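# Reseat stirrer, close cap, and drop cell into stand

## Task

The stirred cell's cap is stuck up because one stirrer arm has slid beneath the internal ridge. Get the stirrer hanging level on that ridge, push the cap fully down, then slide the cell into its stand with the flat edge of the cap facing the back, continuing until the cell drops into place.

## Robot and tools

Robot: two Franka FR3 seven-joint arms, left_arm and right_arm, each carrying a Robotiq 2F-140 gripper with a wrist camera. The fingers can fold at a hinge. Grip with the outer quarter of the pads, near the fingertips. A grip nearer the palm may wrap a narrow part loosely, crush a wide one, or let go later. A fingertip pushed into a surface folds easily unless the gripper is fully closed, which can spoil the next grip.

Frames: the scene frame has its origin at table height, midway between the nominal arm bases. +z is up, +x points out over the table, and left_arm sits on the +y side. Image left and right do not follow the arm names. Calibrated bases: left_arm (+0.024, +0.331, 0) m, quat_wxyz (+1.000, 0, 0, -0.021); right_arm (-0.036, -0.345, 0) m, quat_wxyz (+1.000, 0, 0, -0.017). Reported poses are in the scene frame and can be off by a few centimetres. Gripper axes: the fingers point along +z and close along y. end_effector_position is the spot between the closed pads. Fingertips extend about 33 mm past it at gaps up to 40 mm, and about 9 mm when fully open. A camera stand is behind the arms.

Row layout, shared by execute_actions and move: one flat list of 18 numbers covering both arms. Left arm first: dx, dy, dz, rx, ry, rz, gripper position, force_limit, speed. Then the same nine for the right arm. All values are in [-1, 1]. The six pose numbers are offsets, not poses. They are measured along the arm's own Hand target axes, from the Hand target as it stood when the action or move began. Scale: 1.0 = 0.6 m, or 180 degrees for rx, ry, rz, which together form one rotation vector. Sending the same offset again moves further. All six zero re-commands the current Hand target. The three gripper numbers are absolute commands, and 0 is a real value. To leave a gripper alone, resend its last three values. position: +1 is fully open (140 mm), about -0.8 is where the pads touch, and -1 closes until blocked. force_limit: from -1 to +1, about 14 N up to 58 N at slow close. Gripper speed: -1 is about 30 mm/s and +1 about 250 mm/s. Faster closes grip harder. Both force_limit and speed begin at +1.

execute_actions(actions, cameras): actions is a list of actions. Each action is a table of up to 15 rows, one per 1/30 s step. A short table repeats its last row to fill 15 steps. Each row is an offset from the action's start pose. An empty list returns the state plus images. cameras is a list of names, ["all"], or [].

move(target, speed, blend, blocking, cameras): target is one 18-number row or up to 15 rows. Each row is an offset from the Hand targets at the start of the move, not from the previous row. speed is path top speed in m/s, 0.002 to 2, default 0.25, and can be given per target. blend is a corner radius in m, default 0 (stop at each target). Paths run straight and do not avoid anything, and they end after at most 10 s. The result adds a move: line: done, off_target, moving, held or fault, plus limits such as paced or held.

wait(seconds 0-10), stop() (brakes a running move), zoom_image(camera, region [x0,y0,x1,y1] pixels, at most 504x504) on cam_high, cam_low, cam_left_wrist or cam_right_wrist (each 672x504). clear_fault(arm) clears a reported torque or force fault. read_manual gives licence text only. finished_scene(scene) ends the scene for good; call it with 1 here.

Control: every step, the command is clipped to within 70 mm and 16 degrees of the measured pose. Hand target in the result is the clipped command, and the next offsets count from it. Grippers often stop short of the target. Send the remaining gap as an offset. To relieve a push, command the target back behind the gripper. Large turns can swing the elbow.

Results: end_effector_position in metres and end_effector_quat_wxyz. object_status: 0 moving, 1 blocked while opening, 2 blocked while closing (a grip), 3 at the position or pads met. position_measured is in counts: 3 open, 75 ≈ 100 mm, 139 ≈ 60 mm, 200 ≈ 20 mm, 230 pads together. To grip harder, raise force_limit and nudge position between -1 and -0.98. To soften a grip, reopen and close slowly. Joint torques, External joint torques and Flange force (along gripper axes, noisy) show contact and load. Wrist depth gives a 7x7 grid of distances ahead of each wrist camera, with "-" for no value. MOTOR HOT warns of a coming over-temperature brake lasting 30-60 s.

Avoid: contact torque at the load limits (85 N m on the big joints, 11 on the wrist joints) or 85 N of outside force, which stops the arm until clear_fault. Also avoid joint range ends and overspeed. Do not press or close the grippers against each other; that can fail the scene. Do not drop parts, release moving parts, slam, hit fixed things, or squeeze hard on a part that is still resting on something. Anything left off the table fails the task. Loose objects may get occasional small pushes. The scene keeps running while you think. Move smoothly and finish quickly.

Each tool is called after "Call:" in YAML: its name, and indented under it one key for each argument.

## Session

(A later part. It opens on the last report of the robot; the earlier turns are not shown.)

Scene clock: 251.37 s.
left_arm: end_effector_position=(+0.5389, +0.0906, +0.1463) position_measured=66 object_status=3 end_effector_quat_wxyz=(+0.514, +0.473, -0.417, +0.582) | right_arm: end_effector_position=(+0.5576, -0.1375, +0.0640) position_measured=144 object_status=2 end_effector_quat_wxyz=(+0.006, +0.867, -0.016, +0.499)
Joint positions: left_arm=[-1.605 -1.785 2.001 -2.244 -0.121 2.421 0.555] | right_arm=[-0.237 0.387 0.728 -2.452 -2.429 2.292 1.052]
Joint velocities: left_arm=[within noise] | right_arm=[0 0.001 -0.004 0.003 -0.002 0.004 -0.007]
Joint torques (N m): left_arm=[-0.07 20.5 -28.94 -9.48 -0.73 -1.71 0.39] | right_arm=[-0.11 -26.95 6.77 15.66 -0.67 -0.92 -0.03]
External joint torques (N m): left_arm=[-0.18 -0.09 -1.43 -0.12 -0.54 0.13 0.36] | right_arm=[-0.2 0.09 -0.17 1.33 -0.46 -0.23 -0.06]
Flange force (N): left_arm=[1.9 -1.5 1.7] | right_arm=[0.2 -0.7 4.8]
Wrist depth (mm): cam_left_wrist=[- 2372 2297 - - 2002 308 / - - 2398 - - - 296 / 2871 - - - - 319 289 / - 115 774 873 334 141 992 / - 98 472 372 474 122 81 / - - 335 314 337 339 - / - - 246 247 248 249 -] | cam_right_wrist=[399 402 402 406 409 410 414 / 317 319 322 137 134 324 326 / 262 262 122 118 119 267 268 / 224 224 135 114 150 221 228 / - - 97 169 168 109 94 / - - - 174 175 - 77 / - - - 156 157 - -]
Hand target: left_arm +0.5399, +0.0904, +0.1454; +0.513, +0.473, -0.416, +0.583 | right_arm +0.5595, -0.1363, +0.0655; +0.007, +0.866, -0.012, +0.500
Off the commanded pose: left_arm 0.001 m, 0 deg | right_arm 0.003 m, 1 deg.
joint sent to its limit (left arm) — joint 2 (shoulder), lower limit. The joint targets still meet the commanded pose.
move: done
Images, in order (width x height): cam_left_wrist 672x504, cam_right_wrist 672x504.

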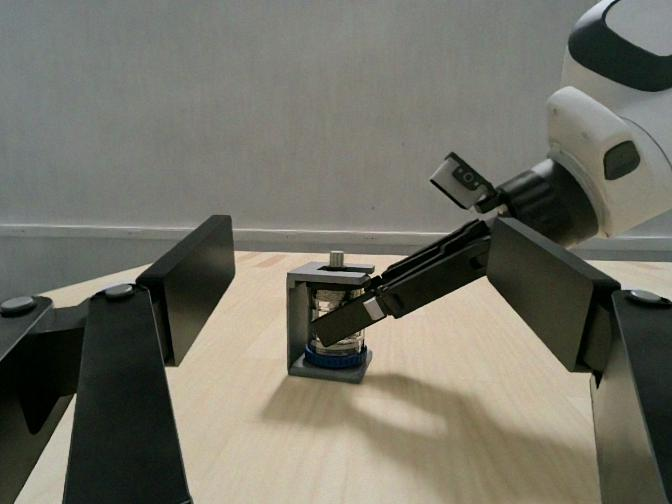

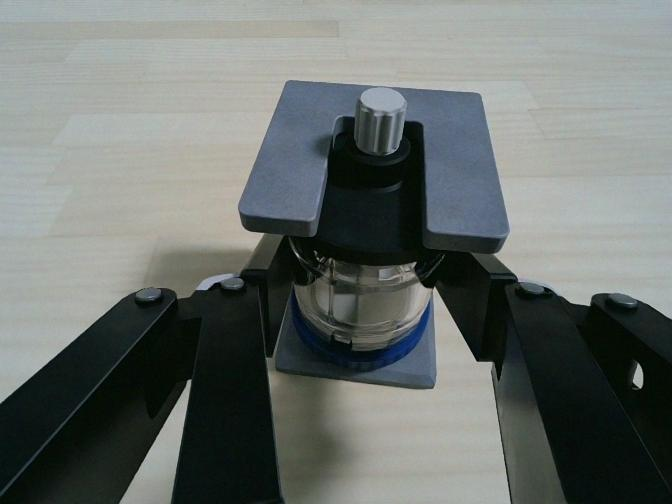

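Call:
move:
  target: [0,0,0,0,0,0,0.5,-1,-1,0.0025,0.0003,0.0043,0,0,0,-1,-0.5,-1]
  speed: 0.03
  cameras: ["cam_left_wrist","cam_right_wrist"]

Call:
zoom_image:
  camera: "cam_left_wrist"
  region: [280, 240, 440, 400]

Call:
zoom_image:
  camera: "cam_right_wrist"
  region: [240, 60, 520, 400]

Scene clock: 252.23 s.
left_arm: end_effector_position=(+0.5389, +0.0906, +0.1463) position_measured=66 object_status=3 end_effector_quat_wxyz=(+0.514, +0.473, -0.417, +0.582) | right_arm: end_effector_position=(+0.5606, -0.1379, +0.0640) position_measured=144 object_status=2 end_effector_quat_wxyz=(+0.006, +0.867, -0.016, +0.499)
Joint positions: left_arm=[-1.605 -1.785 2.001 -2.244 -0.121 2.421 0.555] | right_arm=[-0.237 0.392 0.724 -2.444 -2.432 2.296 1.048]
Joint torques (N m): left_arm=[-0.09 20.46 -28.95 -9.46 -0.72 -1.71 0.37] | right_arm=[-0.08 -27.06 6.64 15.84 -0.67 -0.85 0.05]
External joint torques (N m): left_arm=[-0.1 0 -1.62 -0.03 -0.52 0.14 0.34] | right_arm=[-0.11 0.25 -0.34 1.44 -0.47 -0.16 0.02]
Flange force (N): left_arm=[2.2 -1.8 1.6] | right_arm=[-0.1 -0.9 5.7]
Wrist depth (mm): cam_left_wrist=[- - 2182 2321 - - 311 / - 2989 - - 2039 286 297 / - - 3031 - - 317 287 / - 129 799 2346 336 141 996 / - 98 471 359 474 122 81 / - - 333 314 337 337 - / - - 245 245 247 249 -] | cam_right_wrist=[402 400 404 407 408 410 414 / 317 318 318 137 133 323 324 / 263 263 122 118 118 267 267 / 224 225 123 114 114 221 229 / - - 97 169 168 109 94 / - - - 170 174 - 77 / - - - 156 157 - -]
Hand target: left_arm +0.5399, +0.0904, +0.1454; +0.513, +0.473, -0.416, +0.583 | right_arm +0.5625, -0.1365, +0.0655; +0.007, +0.866, -0.012, +0.500
Off the commanded pose: left_arm 0.001 m, 0 deg | right_arm 0.003 m, 1 deg.
joint sent to its limit (left arm) — joint 2 (shoulder), lower limit. The joint targets still meet the commanded pose.
move: done
Images, in order (width x height): cam_left_wrist 672x504, cam_right_wrist 672x504.

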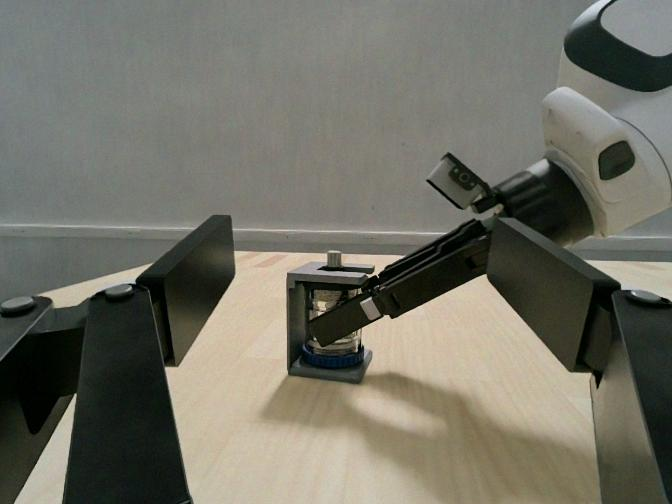

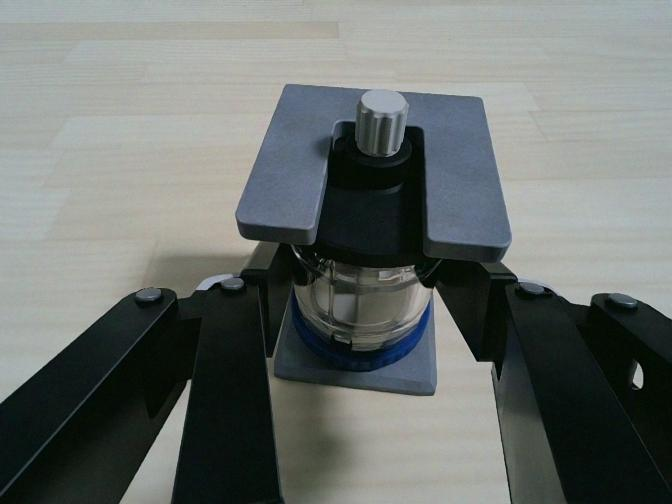

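Scaled by 3.150 from the camera's 672x504 image, which has a finer 960x720 frame.

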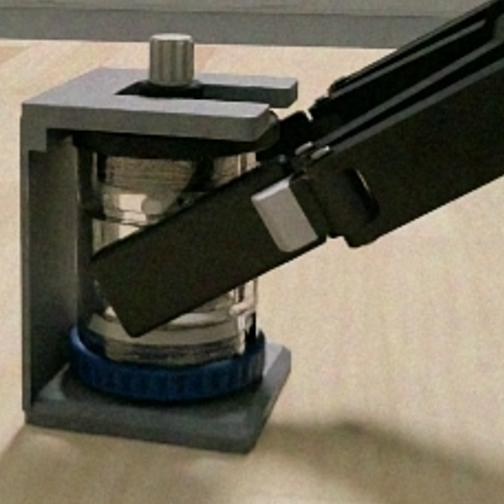

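Scaled by 1.482 from the camera's 672x504 image, which has a finer 960x720 frame.

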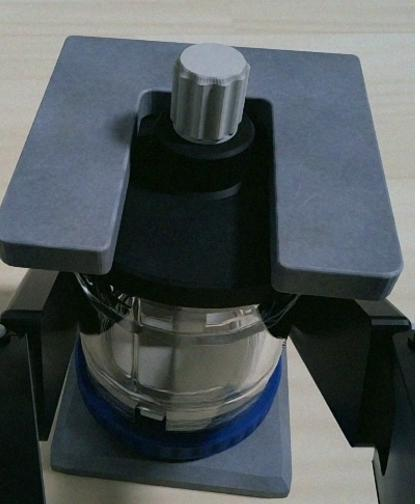

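Call:
move:
  target: [0,0,0,0,0,0,0.5,-1,-1,-0.0043,0,0.0025,0,0,0,-1,-0.5,-1]
  speed: 0.03
  cameras: ["cam_left_wrist","cam_right_wrist"]

Call:
zoom_image:
  camera: "cam_left_wrist"
  region: [280, 240, 440, 400]

Call:
zoom_image:
  camera: "cam_right_wrist"
  region: [240, 60, 520, 400]

Scene clock: 253.10 s.
left_arm: end_effector_position=(+0.5389, +0.0906, +0.1463) position_measured=66 object_status=3 end_effector_quat_wxyz=(+0.514, +0.473, -0.417, +0.582) | right_arm: end_effector_position=(+0.5605, -0.1370, +0.0612) position_measured=144 object_status=2 end_effector_quat_wxyz=(+0.006, +0.867, -0.014, +0.498)
Joint positions: left_arm=[-1.605 -1.785 2.001 -2.244 -0.121 2.421 0.555] | right_arm=[-0.233 0.4 0.72 -2.442 -2.437 2.294 1.048]
Joint torques (N m): left_arm=[-0.09 20.46 -28.93 -9.45 -0.72 -1.7 0.36] | right_arm=[-0.22 -26.61 6.76 15.25 -0.59 -1.16 0.04]
External joint torques (N m): left_arm=[-0.05 -0.05 -1.44 0.02 -0.53 0.16 0.33] | right_arm=[-0.34 0.83 -0.42 0.96 -0.38 -0.49 0.01]
Flange force (N): left_arm=[1.8 -1.6 1.5] | right_arm=[-2.3 -1.1 6.4]
Wrist depth (mm): cam_left_wrist=[- 2480 - - - 2321 310 / - - - 2321 - 295 299 / - - 2480 - - 313 287 / - 115 768 2508 343 141 1010 / - 98 470 369 474 122 81 / - - 334 335 337 339 - / - - 247 247 248 249 -] | cam_right_wrist=[392 393 393 397 397 402 405 / 310 311 313 132 133 317 320 / 257 258 109 117 117 254 264 / 219 220 134 114 114 217 224 / - - 97 170 167 110 94 / - - - 169 172 - 77 / - - - 154 154 - -]
Hand target: left_arm +0.5399, +0.0904, +0.1454; +0.513, +0.473, -0.416, +0.583 | right_arm +0.5625, -0.1365, +0.0625; +0.007, +0.866, -0.012, +0.500
Off the commanded pose: left_arm 0.001 m, 0 deg | right_arm 0.002 m, 0 deg.
joint sent to its limit (left arm) — joint 2 (shoulder), lower limit. The joint targets still meet the commanded pose.
move: done
Images, in order (width x height): cam_left_wrist 672x504, cam_right_wrist 672x504.

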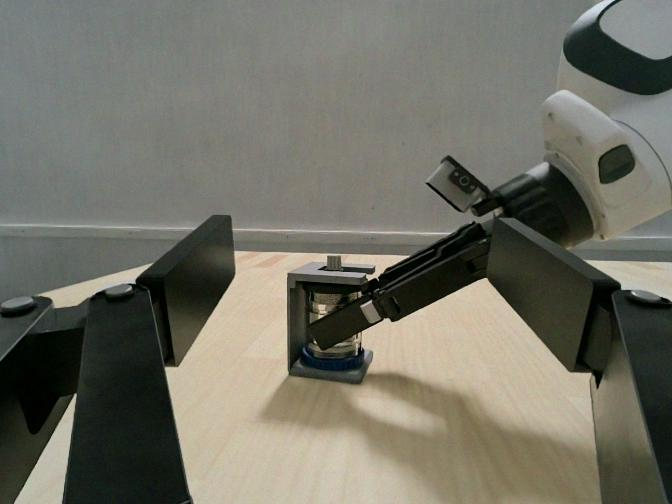

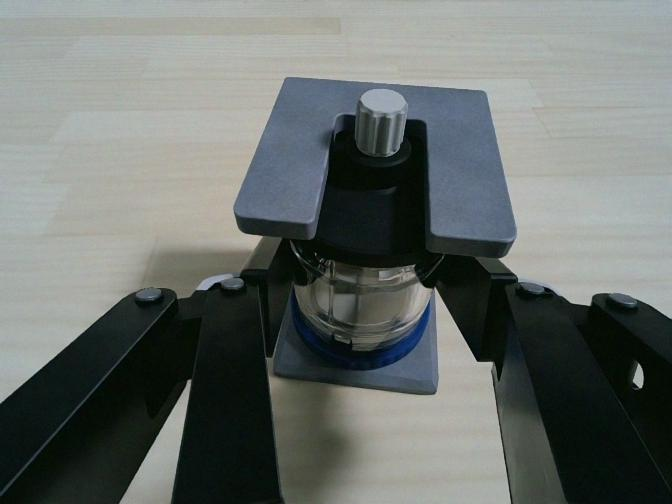

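Scaled by 3.150 from the camera's 672x504 image, which has a finer 960x720 frame.

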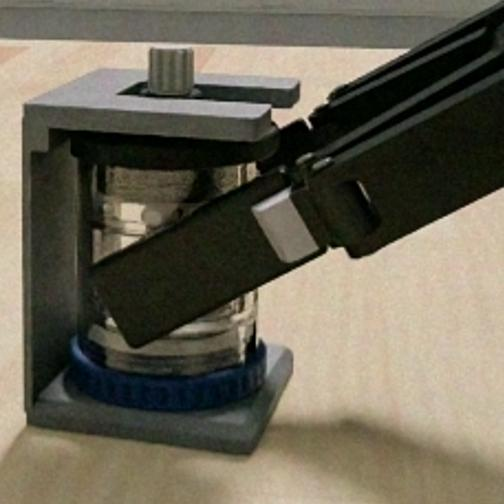

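Scaled by 1.482 from the camera's 672x504 image, which has a finer 960x720 frame.

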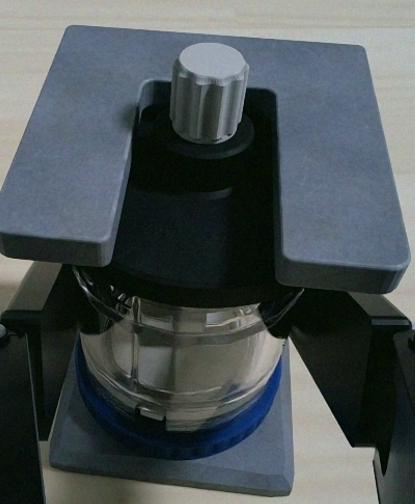

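Call:
move:
  target: [0,0,0,0,0,0,0.5,-1,-1,-0.0036,0,0.0021,0,0,0,-1,-0.5,-1]
  speed: 0.03
  cameras: ["cam_left_wrist","cam_right_wrist"]

Call:
zoom_image:
  camera: "cam_left_wrist"
  region: [280, 240, 440, 400]

Call:
zoom_image:
  camera: "cam_right_wrist"
  region: [240, 60, 520, 400]

Scene clock: 254.03 s.
left_arm: end_effector_position=(+0.5389, +0.0906, +0.1463) position_measured=66 object_status=3 end_effector_quat_wxyz=(+0.514, +0.473, -0.417, +0.582) | right_arm: end_effector_position=(+0.5621, -0.1366, +0.0610) position_measured=144 object_status=2 end_effector_quat_wxyz=(+0.006, +0.866, -0.013, +0.500)
Joint positions: left_arm=[-1.605 -1.785 2.001 -2.244 -0.121 2.421 0.555] | right_arm=[-0.23 0.406 0.717 -2.439 -2.442 2.285 1.048]
Joint velocities: left_arm=[within noise] | right_arm=[0 0 -0.002 0 -0.001 -0.003 -0.001]
Joint torques (N m): left_arm=[-0.09 20.46 -28.96 -9.48 -0.72 -1.71 0.37] | right_arm=[-0.09 -26.18 6.2 14.45 -0.42 -0.75 0.13]
External joint torques (N m): left_arm=[0.01 0.05 -1.56 0.03 -0.52 0.16 0.34] | right_arm=[-0.12 1.5 -0.96 0.18 -0.2 -0.04 0.1]
Flange force (N): left_arm=[2.2 -1.6 1.3] | right_arm=[-3.4 -0.9 6.7]
Wrist depth (mm): cam_left_wrist=[- - - - 2273 2182 311 / - - - - - 293 299 / 2910 3410 2452 - - 314 286 / - 116 791 2398 340 140 1006 / - 98 471 357 482 122 81 / - - 332 334 337 340 - / - - 246 246 248 249 -] | cam_right_wrist=[393 397 398 401 404 407 410 / 311 312 313 132 133 320 322 / 258 260 109 117 117 255 265 / 220 220 136 114 150 217 225 / - - 97 169 170 104 94 / - - - 167 168 - 77 / - - - 154 154 - -]
Hand target: left_arm +0.5399, +0.0904, +0.1454; +0.513, +0.473, -0.416, +0.583 | right_arm +0.5625, -0.1365, +0.0600; +0.007, +0.866, -0.012, +0.500
Off the commanded pose: left_arm 0.001 m, 0 deg | right_arm 0.001 m, 0 deg.
joint sent to its limit (left arm) — joint 2 (shoulder), lower limit. The joint targets still meet the commanded pose.
move: done
Images, in order (width x height): cam_left_wrist 672x504, cam_right_wrist 672x504.

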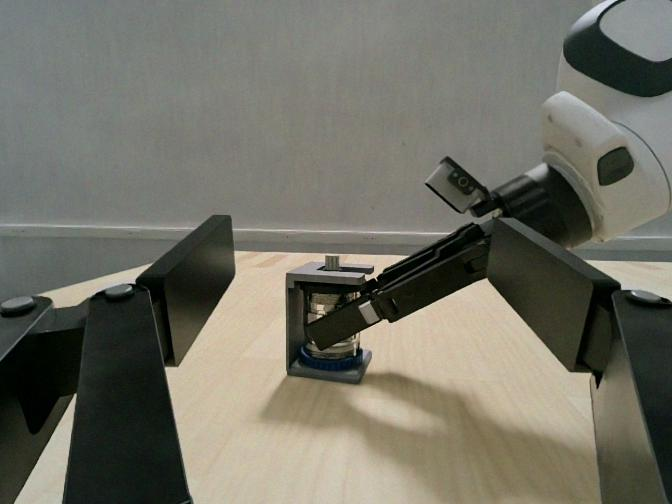

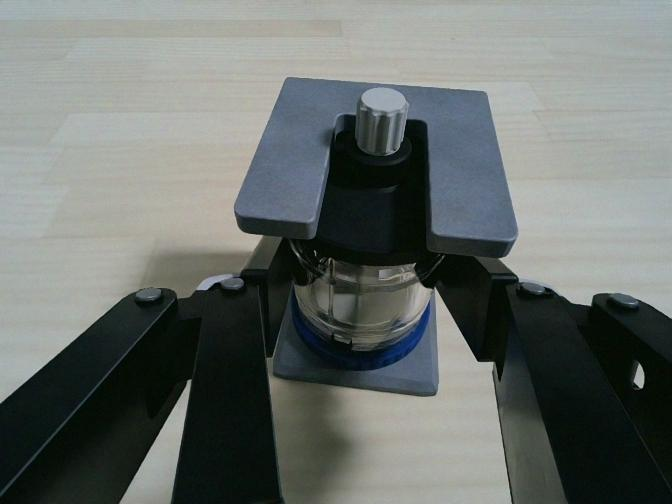

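Scaled by 3.150 from the camera's 672x504 image, which has a finer 960x720 frame.

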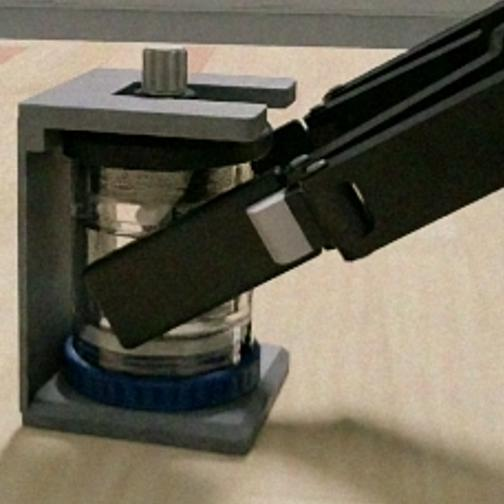

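Scaled by 1.482 from the camera's 672x504 image, which has a finer 960x720 frame.

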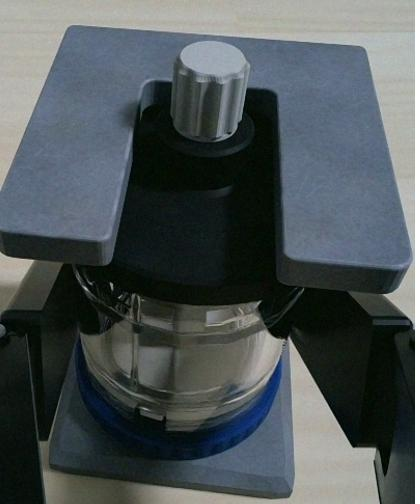

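Call:
zoom_image:
  camera: "cam_left_wrist"
  region: [284, 325, 384, 395]

Call:
zoom_image:
  camera: "cam_right_wrist"
  region: [260, 260, 450, 400]

Call:
zoom_image:
  camera: "cam_left_wrist"
  region: [284, 245, 384, 315]

Scaled by 5.040 from the camera's 672x504 image, which has a finer 960x720 frame.

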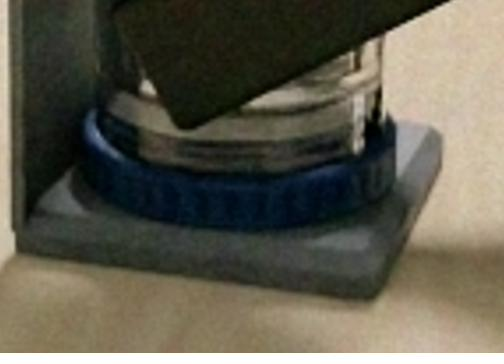

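Scaled by 2.653 from the camera's 672x504 image, which has a finer 960x720 frame.

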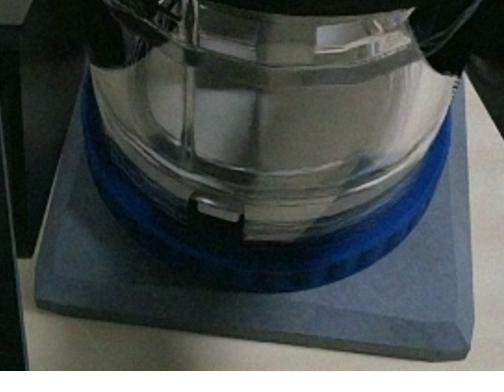

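Scaled by 5.040 from the camera's 672x504 image, which has a finer 960x720 frame.

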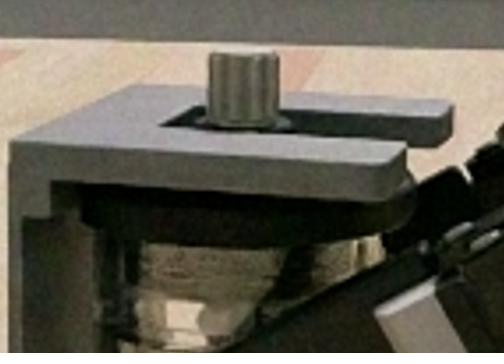

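Call:
move:
  target:
    - [0,0,0,0,0,0,0.5,-1,-1,-0.0014,0,0.0008,0,0,0,-1,-0.5,-1]
    - [0,0,0,0,0,0,0.5,-1,-1,0.0003,0.0003,0.0037,0,0,0,-1,-0.5,-1]
    - [0,0,0,0,0,0,0.5,-1,-1,-0.0018,0.0003,0.0050,0,0,0,-1,-0.5,-1]
  speed: 0.02
  cameras: ["cam_left_wrist","cam_right_wrist"]

Call:
zoom_image:
  camera: "cam_left_wrist"
  region: [280, 240, 440, 400]

Call:
zoom_image:
  camera: "cam_right_wrist"
  region: [240, 60, 520, 400]

Scene clock: 256.40 s.
left_arm: end_effector_position=(+0.5389, +0.0906, +0.1463) position_measured=66 object_status=3 end_effector_quat_wxyz=(+0.514, +0.473, -0.417, +0.582) | right_arm: end_effector_position=(+0.5658, -0.1366, +0.0609) position_measured=144 object_status=2 end_effector_quat_wxyz=(+0.006, +0.864, -0.013, +0.503)
Joint positions: left_arm=[-1.605 -1.785 2.001 -2.244 -0.121 2.421 0.555] | right_arm=[-0.229 0.415 0.715 -2.431 -2.449 2.279 1.047]
Joint velocities: left_arm=[within noise] | right_arm=[0 0.002 -0.001 0 -0.003 -0.004 -0.003]
Joint torques (N m): left_arm=[-0.07 20.48 -28.92 -9.44 -0.72 -1.7 0.37] | right_arm=[-0.25 -25.15 5.96 13.68 -0.23 -0.5 0.07]
External joint torques (N m): left_arm=[-0.02 0.05 -1.52 0.1 -0.53 0.17 0.34] | right_arm=[-0.36 2.79 -1.43 -0.51 0 0.21 0.05]
Flange force (N): left_arm=[2.0 -1.9 1.3] | right_arm=[-5.6 -1.2 9.1]
Wrist depth (mm): cam_left_wrist=[- 2508 3073 - - - 310 / - 2425 - - 2250 297 299 / 2989 2002 - - - 317 286 / 2728 2537 957 966 338 141 836 / - 98 470 355 472 122 81 / - - 334 313 337 338 - / - - 246 246 247 249 -] | cam_right_wrist=[396 400 404 406 410 412 413 / 312 315 315 132 133 322 325 / 258 258 109 117 116 256 265 / 220 220 136 113 121 218 224 / - - 97 169 168 108 94 / - - - 168 168 - 77 / - - - 153 153 - -]
Hand target: left_arm +0.5399, +0.0904, +0.1454; +0.513, +0.473, -0.416, +0.583 | right_arm +0.5646, -0.1368, +0.0576; +0.007, +0.866, -0.012, +0.500
Off the commanded pose: left_arm 0.001 m, 0 deg | right_arm 0.003 m, 0 deg.
joint sent to its limit (left arm) — joint 2 (shoulder), lower limit. The joint targets still meet the commanded pose.
move: done
Images, in order (width x height): cam_left_wrist 672x504, cam_right_wrist 672x504.

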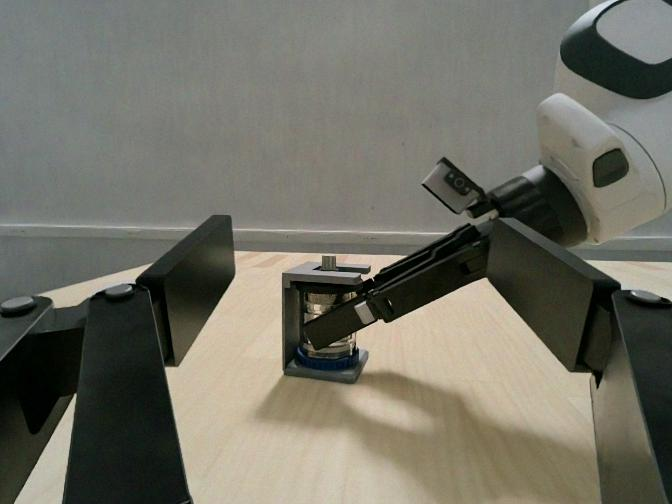

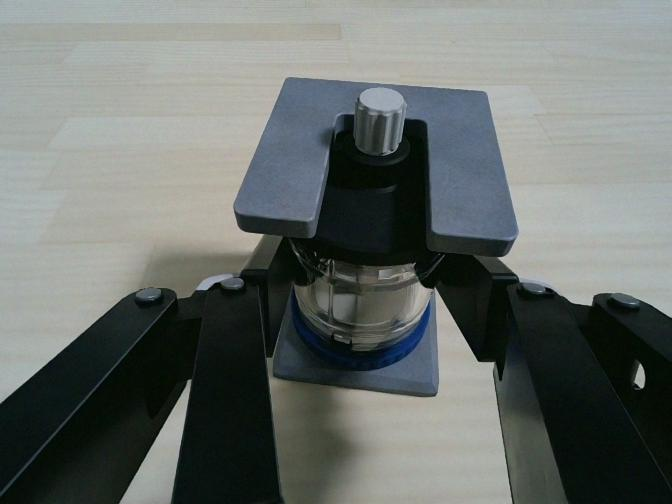

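Scaled by 3.150 from the camera's 672x504 image, which has a finer 960x720 frame.

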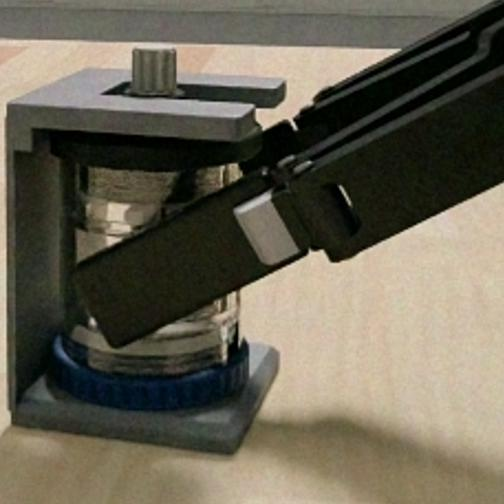

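Scaled by 1.482 from the camera's 672x504 image, which has a finer 960x720 frame.

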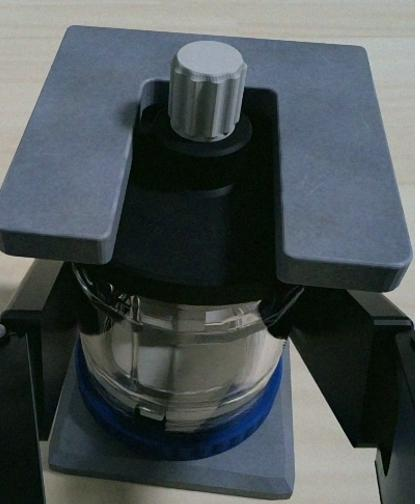

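Call:
move:
  target:
    - [0,0,0,0,0,0,0.5,-1,-1,0.0069,0,-0.0040,0,0,0,-1,-0.5,-1]
    - [0,0,0,0,0,0,0.5,-1,-1,0.0036,-0.0006,-0.0097,0,0,0,-1,-0.5,-1]
  speed: 0.02
  cameras: ["cam_left_wrist","cam_right_wrist"]

Call:
zoom_image:
  camera: "cam_left_wrist"
  region: [280, 240, 440, 400]

Call:
zoom_image:
  camera: "cam_right_wrist"
  region: [240, 60, 520, 400]

Scene clock: 257.93 s.
left_arm: end_effector_position=(+0.5389, +0.0906, +0.1463) position_measured=66 object_status=3 end_effector_quat_wxyz=(+0.514, +0.473, -0.417, +0.582) | right_arm: end_effector_position=(+0.5608, -0.1367, +0.0610) position_measured=144 object_status=2 end_effector_quat_wxyz=(+0.007, +0.866, -0.011, +0.500)
Joint positions: left_arm=[-1.605 -1.785 2.001 -2.244 -0.121 2.421 0.555] | right_arm=[-0.23 0.402 0.717 -2.442 -2.443 2.289 1.047]
Joint torques (N m): left_arm=[-0.07 20.5 -28.9 -9.48 -0.73 -1.71 0.37] | right_arm=[-0.43 -27.57 7.52 13.79 0.2 -0.83 0.15]
External joint torques (N m): left_arm=[-0.07 0.06 -1.57 -0.05 -0.53 0.14 0.34] | right_arm=[-0.42 -0.03 0.48 -0.47 0.41 -0.12 0.13]
Flange force (N): left_arm=[2.2 -1.6 1.5] | right_arm=[0.1 0.1 -2.7]
Wrist depth (mm): cam_left_wrist=[- 3209 - 2204 - - 309 / - - - 2346 2321 2161 299 / - - - 2762 - 312 286 / - 115 788 - 379 141 833 / - 98 469 349 474 122 81 / - - 333 334 338 339 - / - - 245 247 247 249 -] | cam_right_wrist=[390 391 397 401 402 407 413 / 310 311 311 132 133 319 321 / 256 256 109 117 115 255 266 / 219 220 136 112 121 218 225 / - - 97 169 170 108 94 / - - - 170 171 - 77 / - - - 154 154 - -]
Hand target: left_arm +0.5399, +0.0904, +0.1454; +0.513, +0.473, -0.416, +0.583 | right_arm +0.5606, -0.1363, +0.0624; +0.007, +0.866, -0.012, +0.500
Off the commanded pose: left_arm 0.001 m, 0 deg | right_arm 0.001 m, 0 deg.
joint sent to its limit (left arm) — joint 2 (shoulder), lower limit. The joint targets still meet the commanded pose.
move: done
Images, in order (width x height): cam_left_wrist 672x504, cam_right_wrist 672x504.

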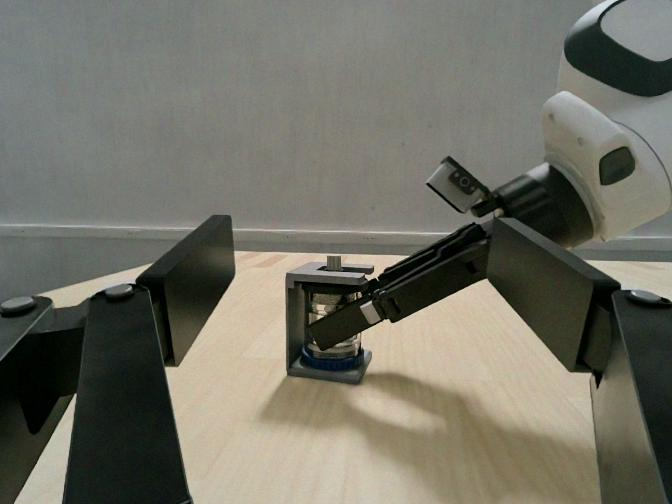

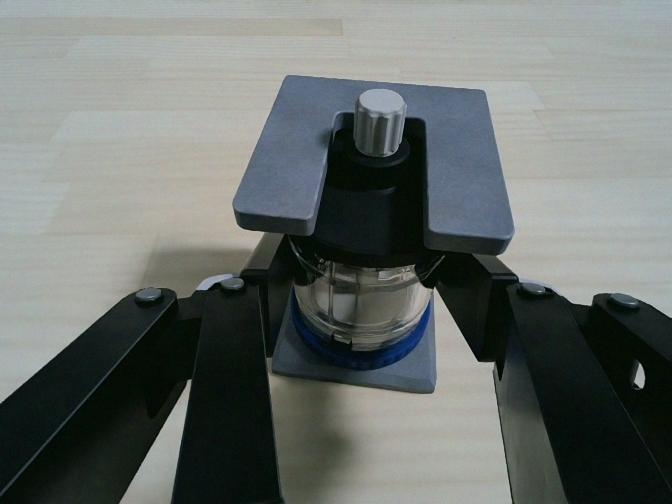

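Scaled by 3.150 from the camera's 672x504 image, which has a finer 960x720 frame.

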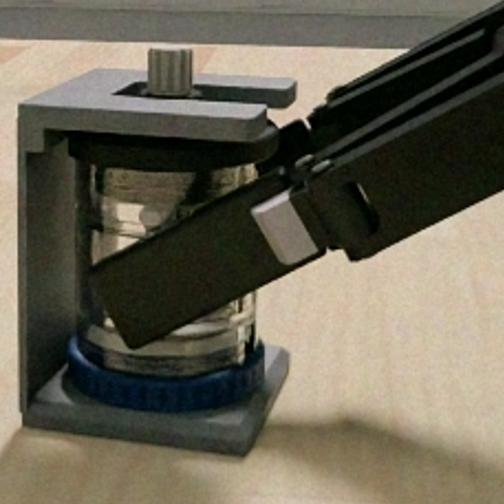

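Scaled by 1.482 from the camera's 672x504 image, which has a finer 960x720 frame.

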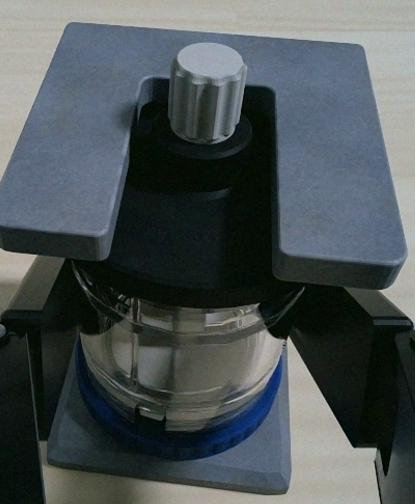

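Call:
move:
  target:
    - [0,0,0,0,0,0,0.5,-1,-1,0.0008,0.0002,0.0014,0,0,0,-1,-0.5,-1]
    - [0,0,0,0,0,0,0.5,-1,-1,0.0008,0.0002,0.0014,0,0,0,0.3,-0.5,-1]
  speed: 0.03
  cameras: ["cam_left_wrist","cam_right_wrist"]

Call:
zoom_image:
  camera: "cam_left_wrist"
  region: [280, 240, 440, 400]

Call:
zoom_image:
  camera: "cam_right_wrist"
  region: [240, 60, 520, 400]

Scene clock: 260.40 s.
left_arm: end_effector_position=(+0.5389, +0.0906, +0.1463) position_measured=66 object_status=3 end_effector_quat_wxyz=(+0.514, +0.473, -0.417, +0.582) | right_arm: end_effector_position=(+0.5608, -0.1367, +0.0610) position_measured=91 object_status=0 end_effector_quat_wxyz=(+0.007, +0.866, -0.011, +0.499)
Joint positions: left_arm=[-1.605 -1.785 2.001 -2.244 -0.121 2.421 0.555] | right_arm=[-0.23 0.402 0.717 -2.442 -2.443 2.289 1.047]
Joint torques (N m): left_arm=[-0.08 20.48 -28.93 -9.42 -0.71 -1.7 0.39] | right_arm=[-0.58 -27.05 7.09 14.3 0 -0.71 0.14]
External joint torques (N m): left_arm=[-0.13 0.01 -1.52 -0.03 -0.51 0.15 0.36] | right_arm=[-0.51 0.46 0.11 0.09 0.21 -0.01 0.12]
Flange force (N): left_arm=[2.0 -1.7 1.6] | right_arm=[-0.3 -0.3 1.0]
Wrist depth (mm): cam_left_wrist=[2798 1818 2098 - - - 310 / - - - - 2098 305 301 / - - 2372 - - 319 287 / - 129 791 2537 346 141 827 / - 98 469 334 430 122 81 / - - 335 310 336 341 - / - - 246 246 247 249 -] | cam_right_wrist=[390 392 394 400 404 408 411 / 308 310 313 121 133 320 322 / 256 258 109 118 116 256 265 / 219 219 209 113 170 140 225 / - - 188 168 185 120 - / - - 170 168 169 172 - / - - 153 154 154 155 -]
Hand target: left_arm +0.5399, +0.0904, +0.1454; +0.513, +0.473, -0.416, +0.583 | right_arm +0.5616, -0.1364, +0.0624; +0.007, +0.866, -0.012, +0.500
Off the commanded pose: left_arm 0.001 m, 0 deg | right_arm 0.002 m, 0 deg.
joint sent to its limit (left arm) — joint 2 (shoulder), lower limit. The joint targets still meet the commanded pose.
move: done
Images, in order (width x height): cam_left_wrist 672x504, cam_right_wrist 672x504.

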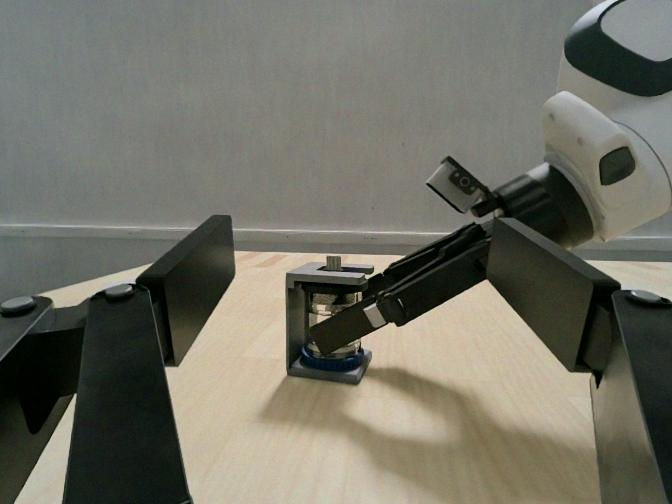

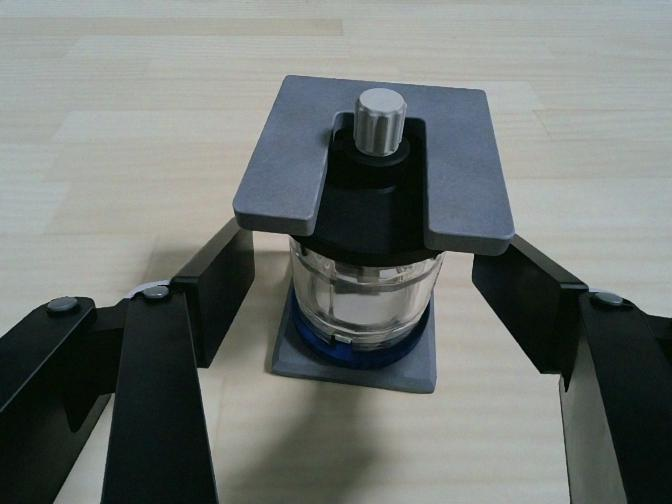

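Scaled by 3.150 from the camera's 672x504 image, which has a finer 960x720 frame.

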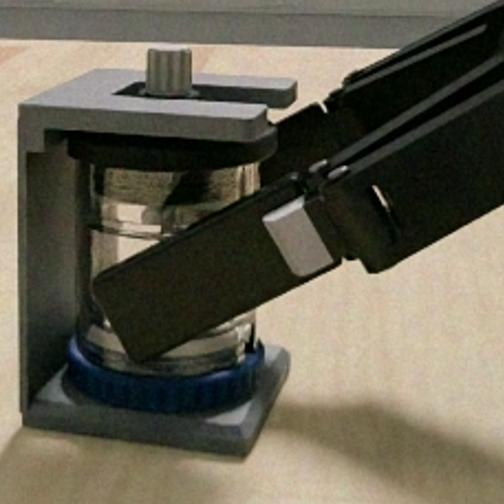

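Scaled by 1.482 from the camera's 672x504 image, which has a finer 960x720 frame.

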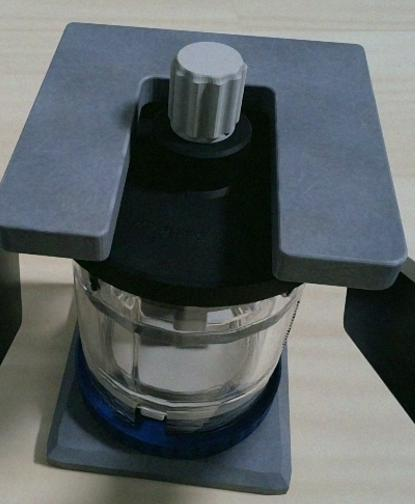

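Call:
move:
  target: [0,0,0,0,0,0,0.5,-1,-1,-0.07,0,-0.121,0,0,0,0.3,-0.5,-1]
  speed: 0.12
  cameras: ["cam_left_wrist","cam_right_wrist"]

Call:
zoom_image:
  camera: "cam_left_wrist"
  region: [280, 240, 400, 400]

Call:
zoom_image:
  camera: "cam_right_wrist"
  region: [260, 60, 500, 300]

Scene clock: 262.40 s.
left_arm: end_effector_position=(+0.5389, +0.0906, +0.1463) position_measured=66 object_status=3 end_effector_quat_wxyz=(+0.514, +0.473, -0.417, +0.582) | right_arm: end_effector_position=(+0.4775, -0.1325, +0.0614) position_measured=91 object_status=3 end_effector_quat_wxyz=(+0.007, +0.866, -0.007, +0.499)
Joint positions: left_arm=[-1.605 -1.785 2.001 -2.244 -0.121 2.421 0.555] | right_arm=[-0.211 0.251 0.819 -2.654 -2.36 2.228 1.158]
Joint velocities: left_arm=[within noise] | right_arm=[0 0 0 0 0 0 0.006]
Joint torques (N m): left_arm=[-0.06 20.48 -28.91 -9.44 -0.73 -1.71 0.4] | right_arm=[-1.06 -20.81 4.63 12.45 0.29 -1.11 0.4]
External joint torques (N m): left_arm=[-0.15 -0.06 -1.47 -0.07 -0.54 0.14 0.37] | right_arm=[-1.06 -0.13 0.31 -0.55 0.53 -0.29 0.37]
Flange force (N): left_arm=[1.9 -1.6 1.6] | right_arm=[0.3 1.5 -3.4]
Wrist depth (mm): cam_left_wrist=[- - - - - - 2273 / - - - 2119 - 1948 390 / - 2762 - 2372 - 2204 310 / 2098 115 782 2297 887 132 300 / - 98 470 517 413 122 81 / - - 335 334 337 337 - / - - 246 246 248 248 -] | cam_right_wrist=[389 392 400 172 179 416 420 / 309 313 316 169 295 324 329 / 256 259 262 223 257 267 270 / 220 227 210 224 225 153 228 / - - 189 195 196 120 - / - - 171 173 173 175 - / - - 154 155 155 156 -]
Hand target: left_arm +0.5399, +0.0904, +0.1454; +0.513, +0.473, -0.416, +0.583 | right_arm +0.4777, -0.1342, +0.0622; +0.007, +0.866, -0.012, +0.500
Off the commanded pose: left_arm 0.001 m, 0 deg | right_arm 0.002 m, 1 deg.
joint sent to its limit (left arm) — joint 2 (shoulder), lower limit. The joint targets still meet the commanded pose.
move: done
Images, in order (width x height): cam_left_wrist 672x504, cam_right_wrist 672x504.

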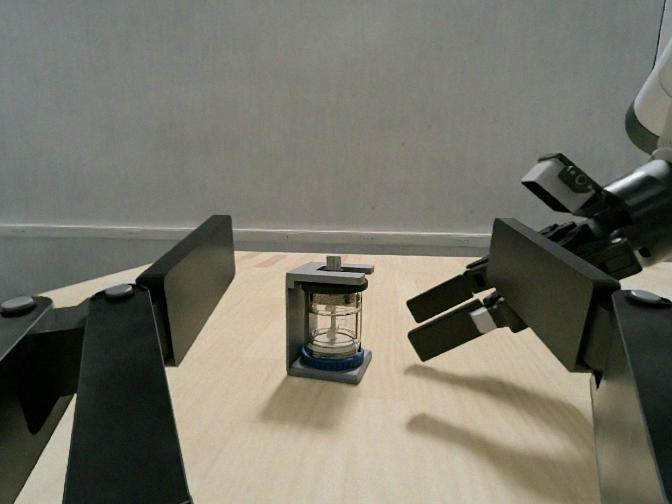

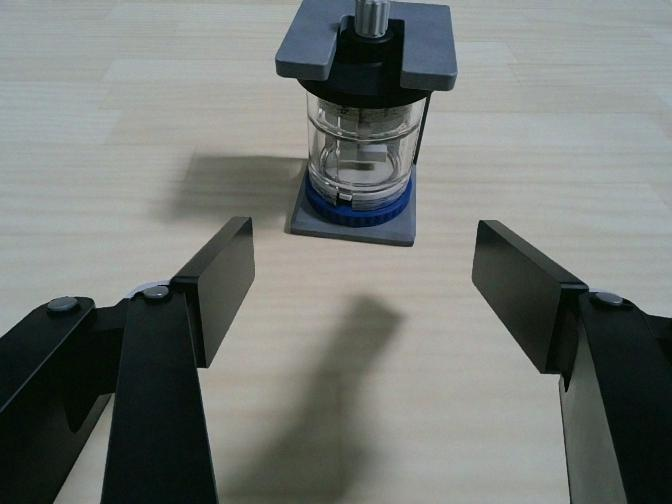

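Scaled by 3.150 from the camera's 672x504 image, which has a finer 960x720 frame.

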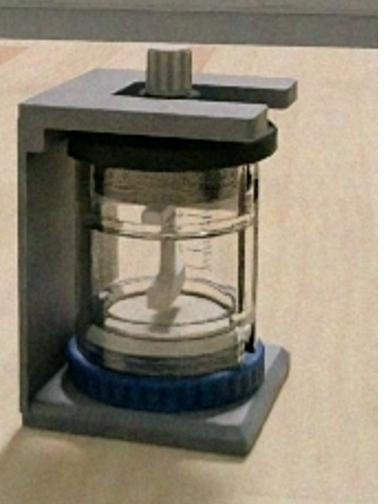

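Scaled by 2.100 from the camera's 672x504 image, which has a finer 960x720 frame.

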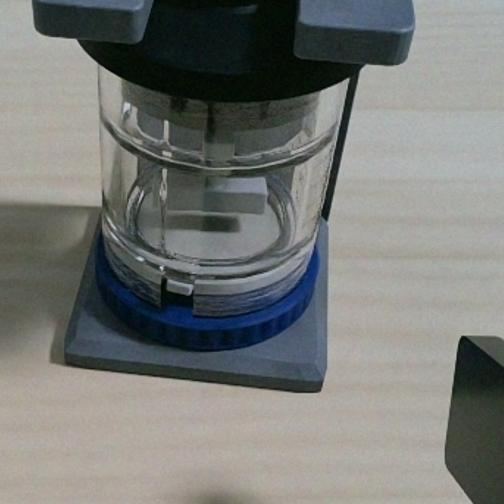

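Call:
zoom_image:
  camera: "cam_left_wrist"
  region: [290, 330, 380, 390]

Call:
zoom_image:
  camera: "cam_left_wrist"
  region: [290, 270, 380, 340]

Call:
zoom_image:
  camera: "cam_right_wrist"
  region: [270, 60, 450, 200]

Call:
zoom_image:
  camera: "cam_right_wrist"
  region: [280, 160, 430, 260]

Scaled by 5.600 from the camera's 672x504 image, which has a finer 960x720 frame.

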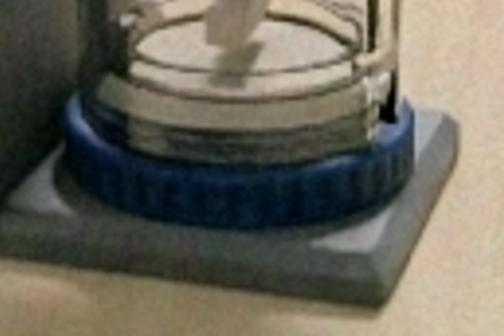

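Scaled by 5.600 from the camera's 672x504 image, which has a finer 960x720 frame.

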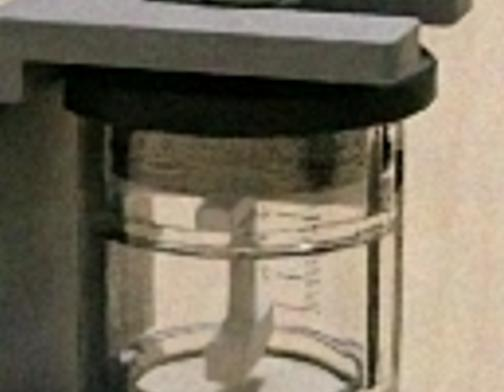

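Scaled by 2.800 from the camera's 672x504 image, which has a finer 960x720 frame.

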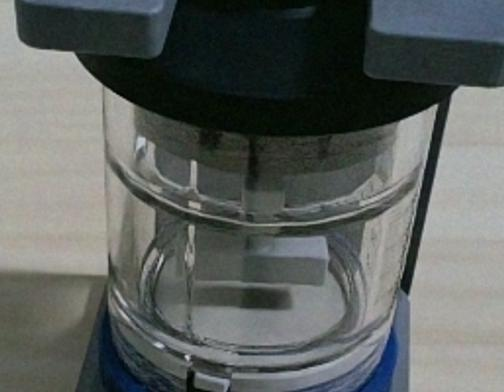

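Scaled by 3.360 from the camera's 672x504 image, which has a finer 960x720 frame.

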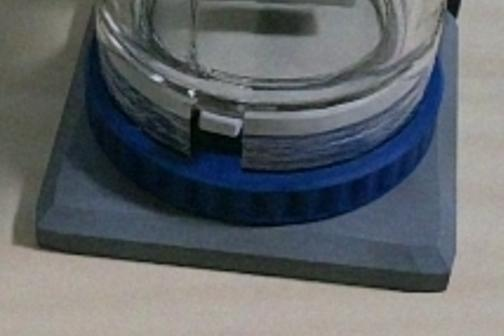

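Call:
finished_scene:
  scene: 2

The scene is finished: the task was done.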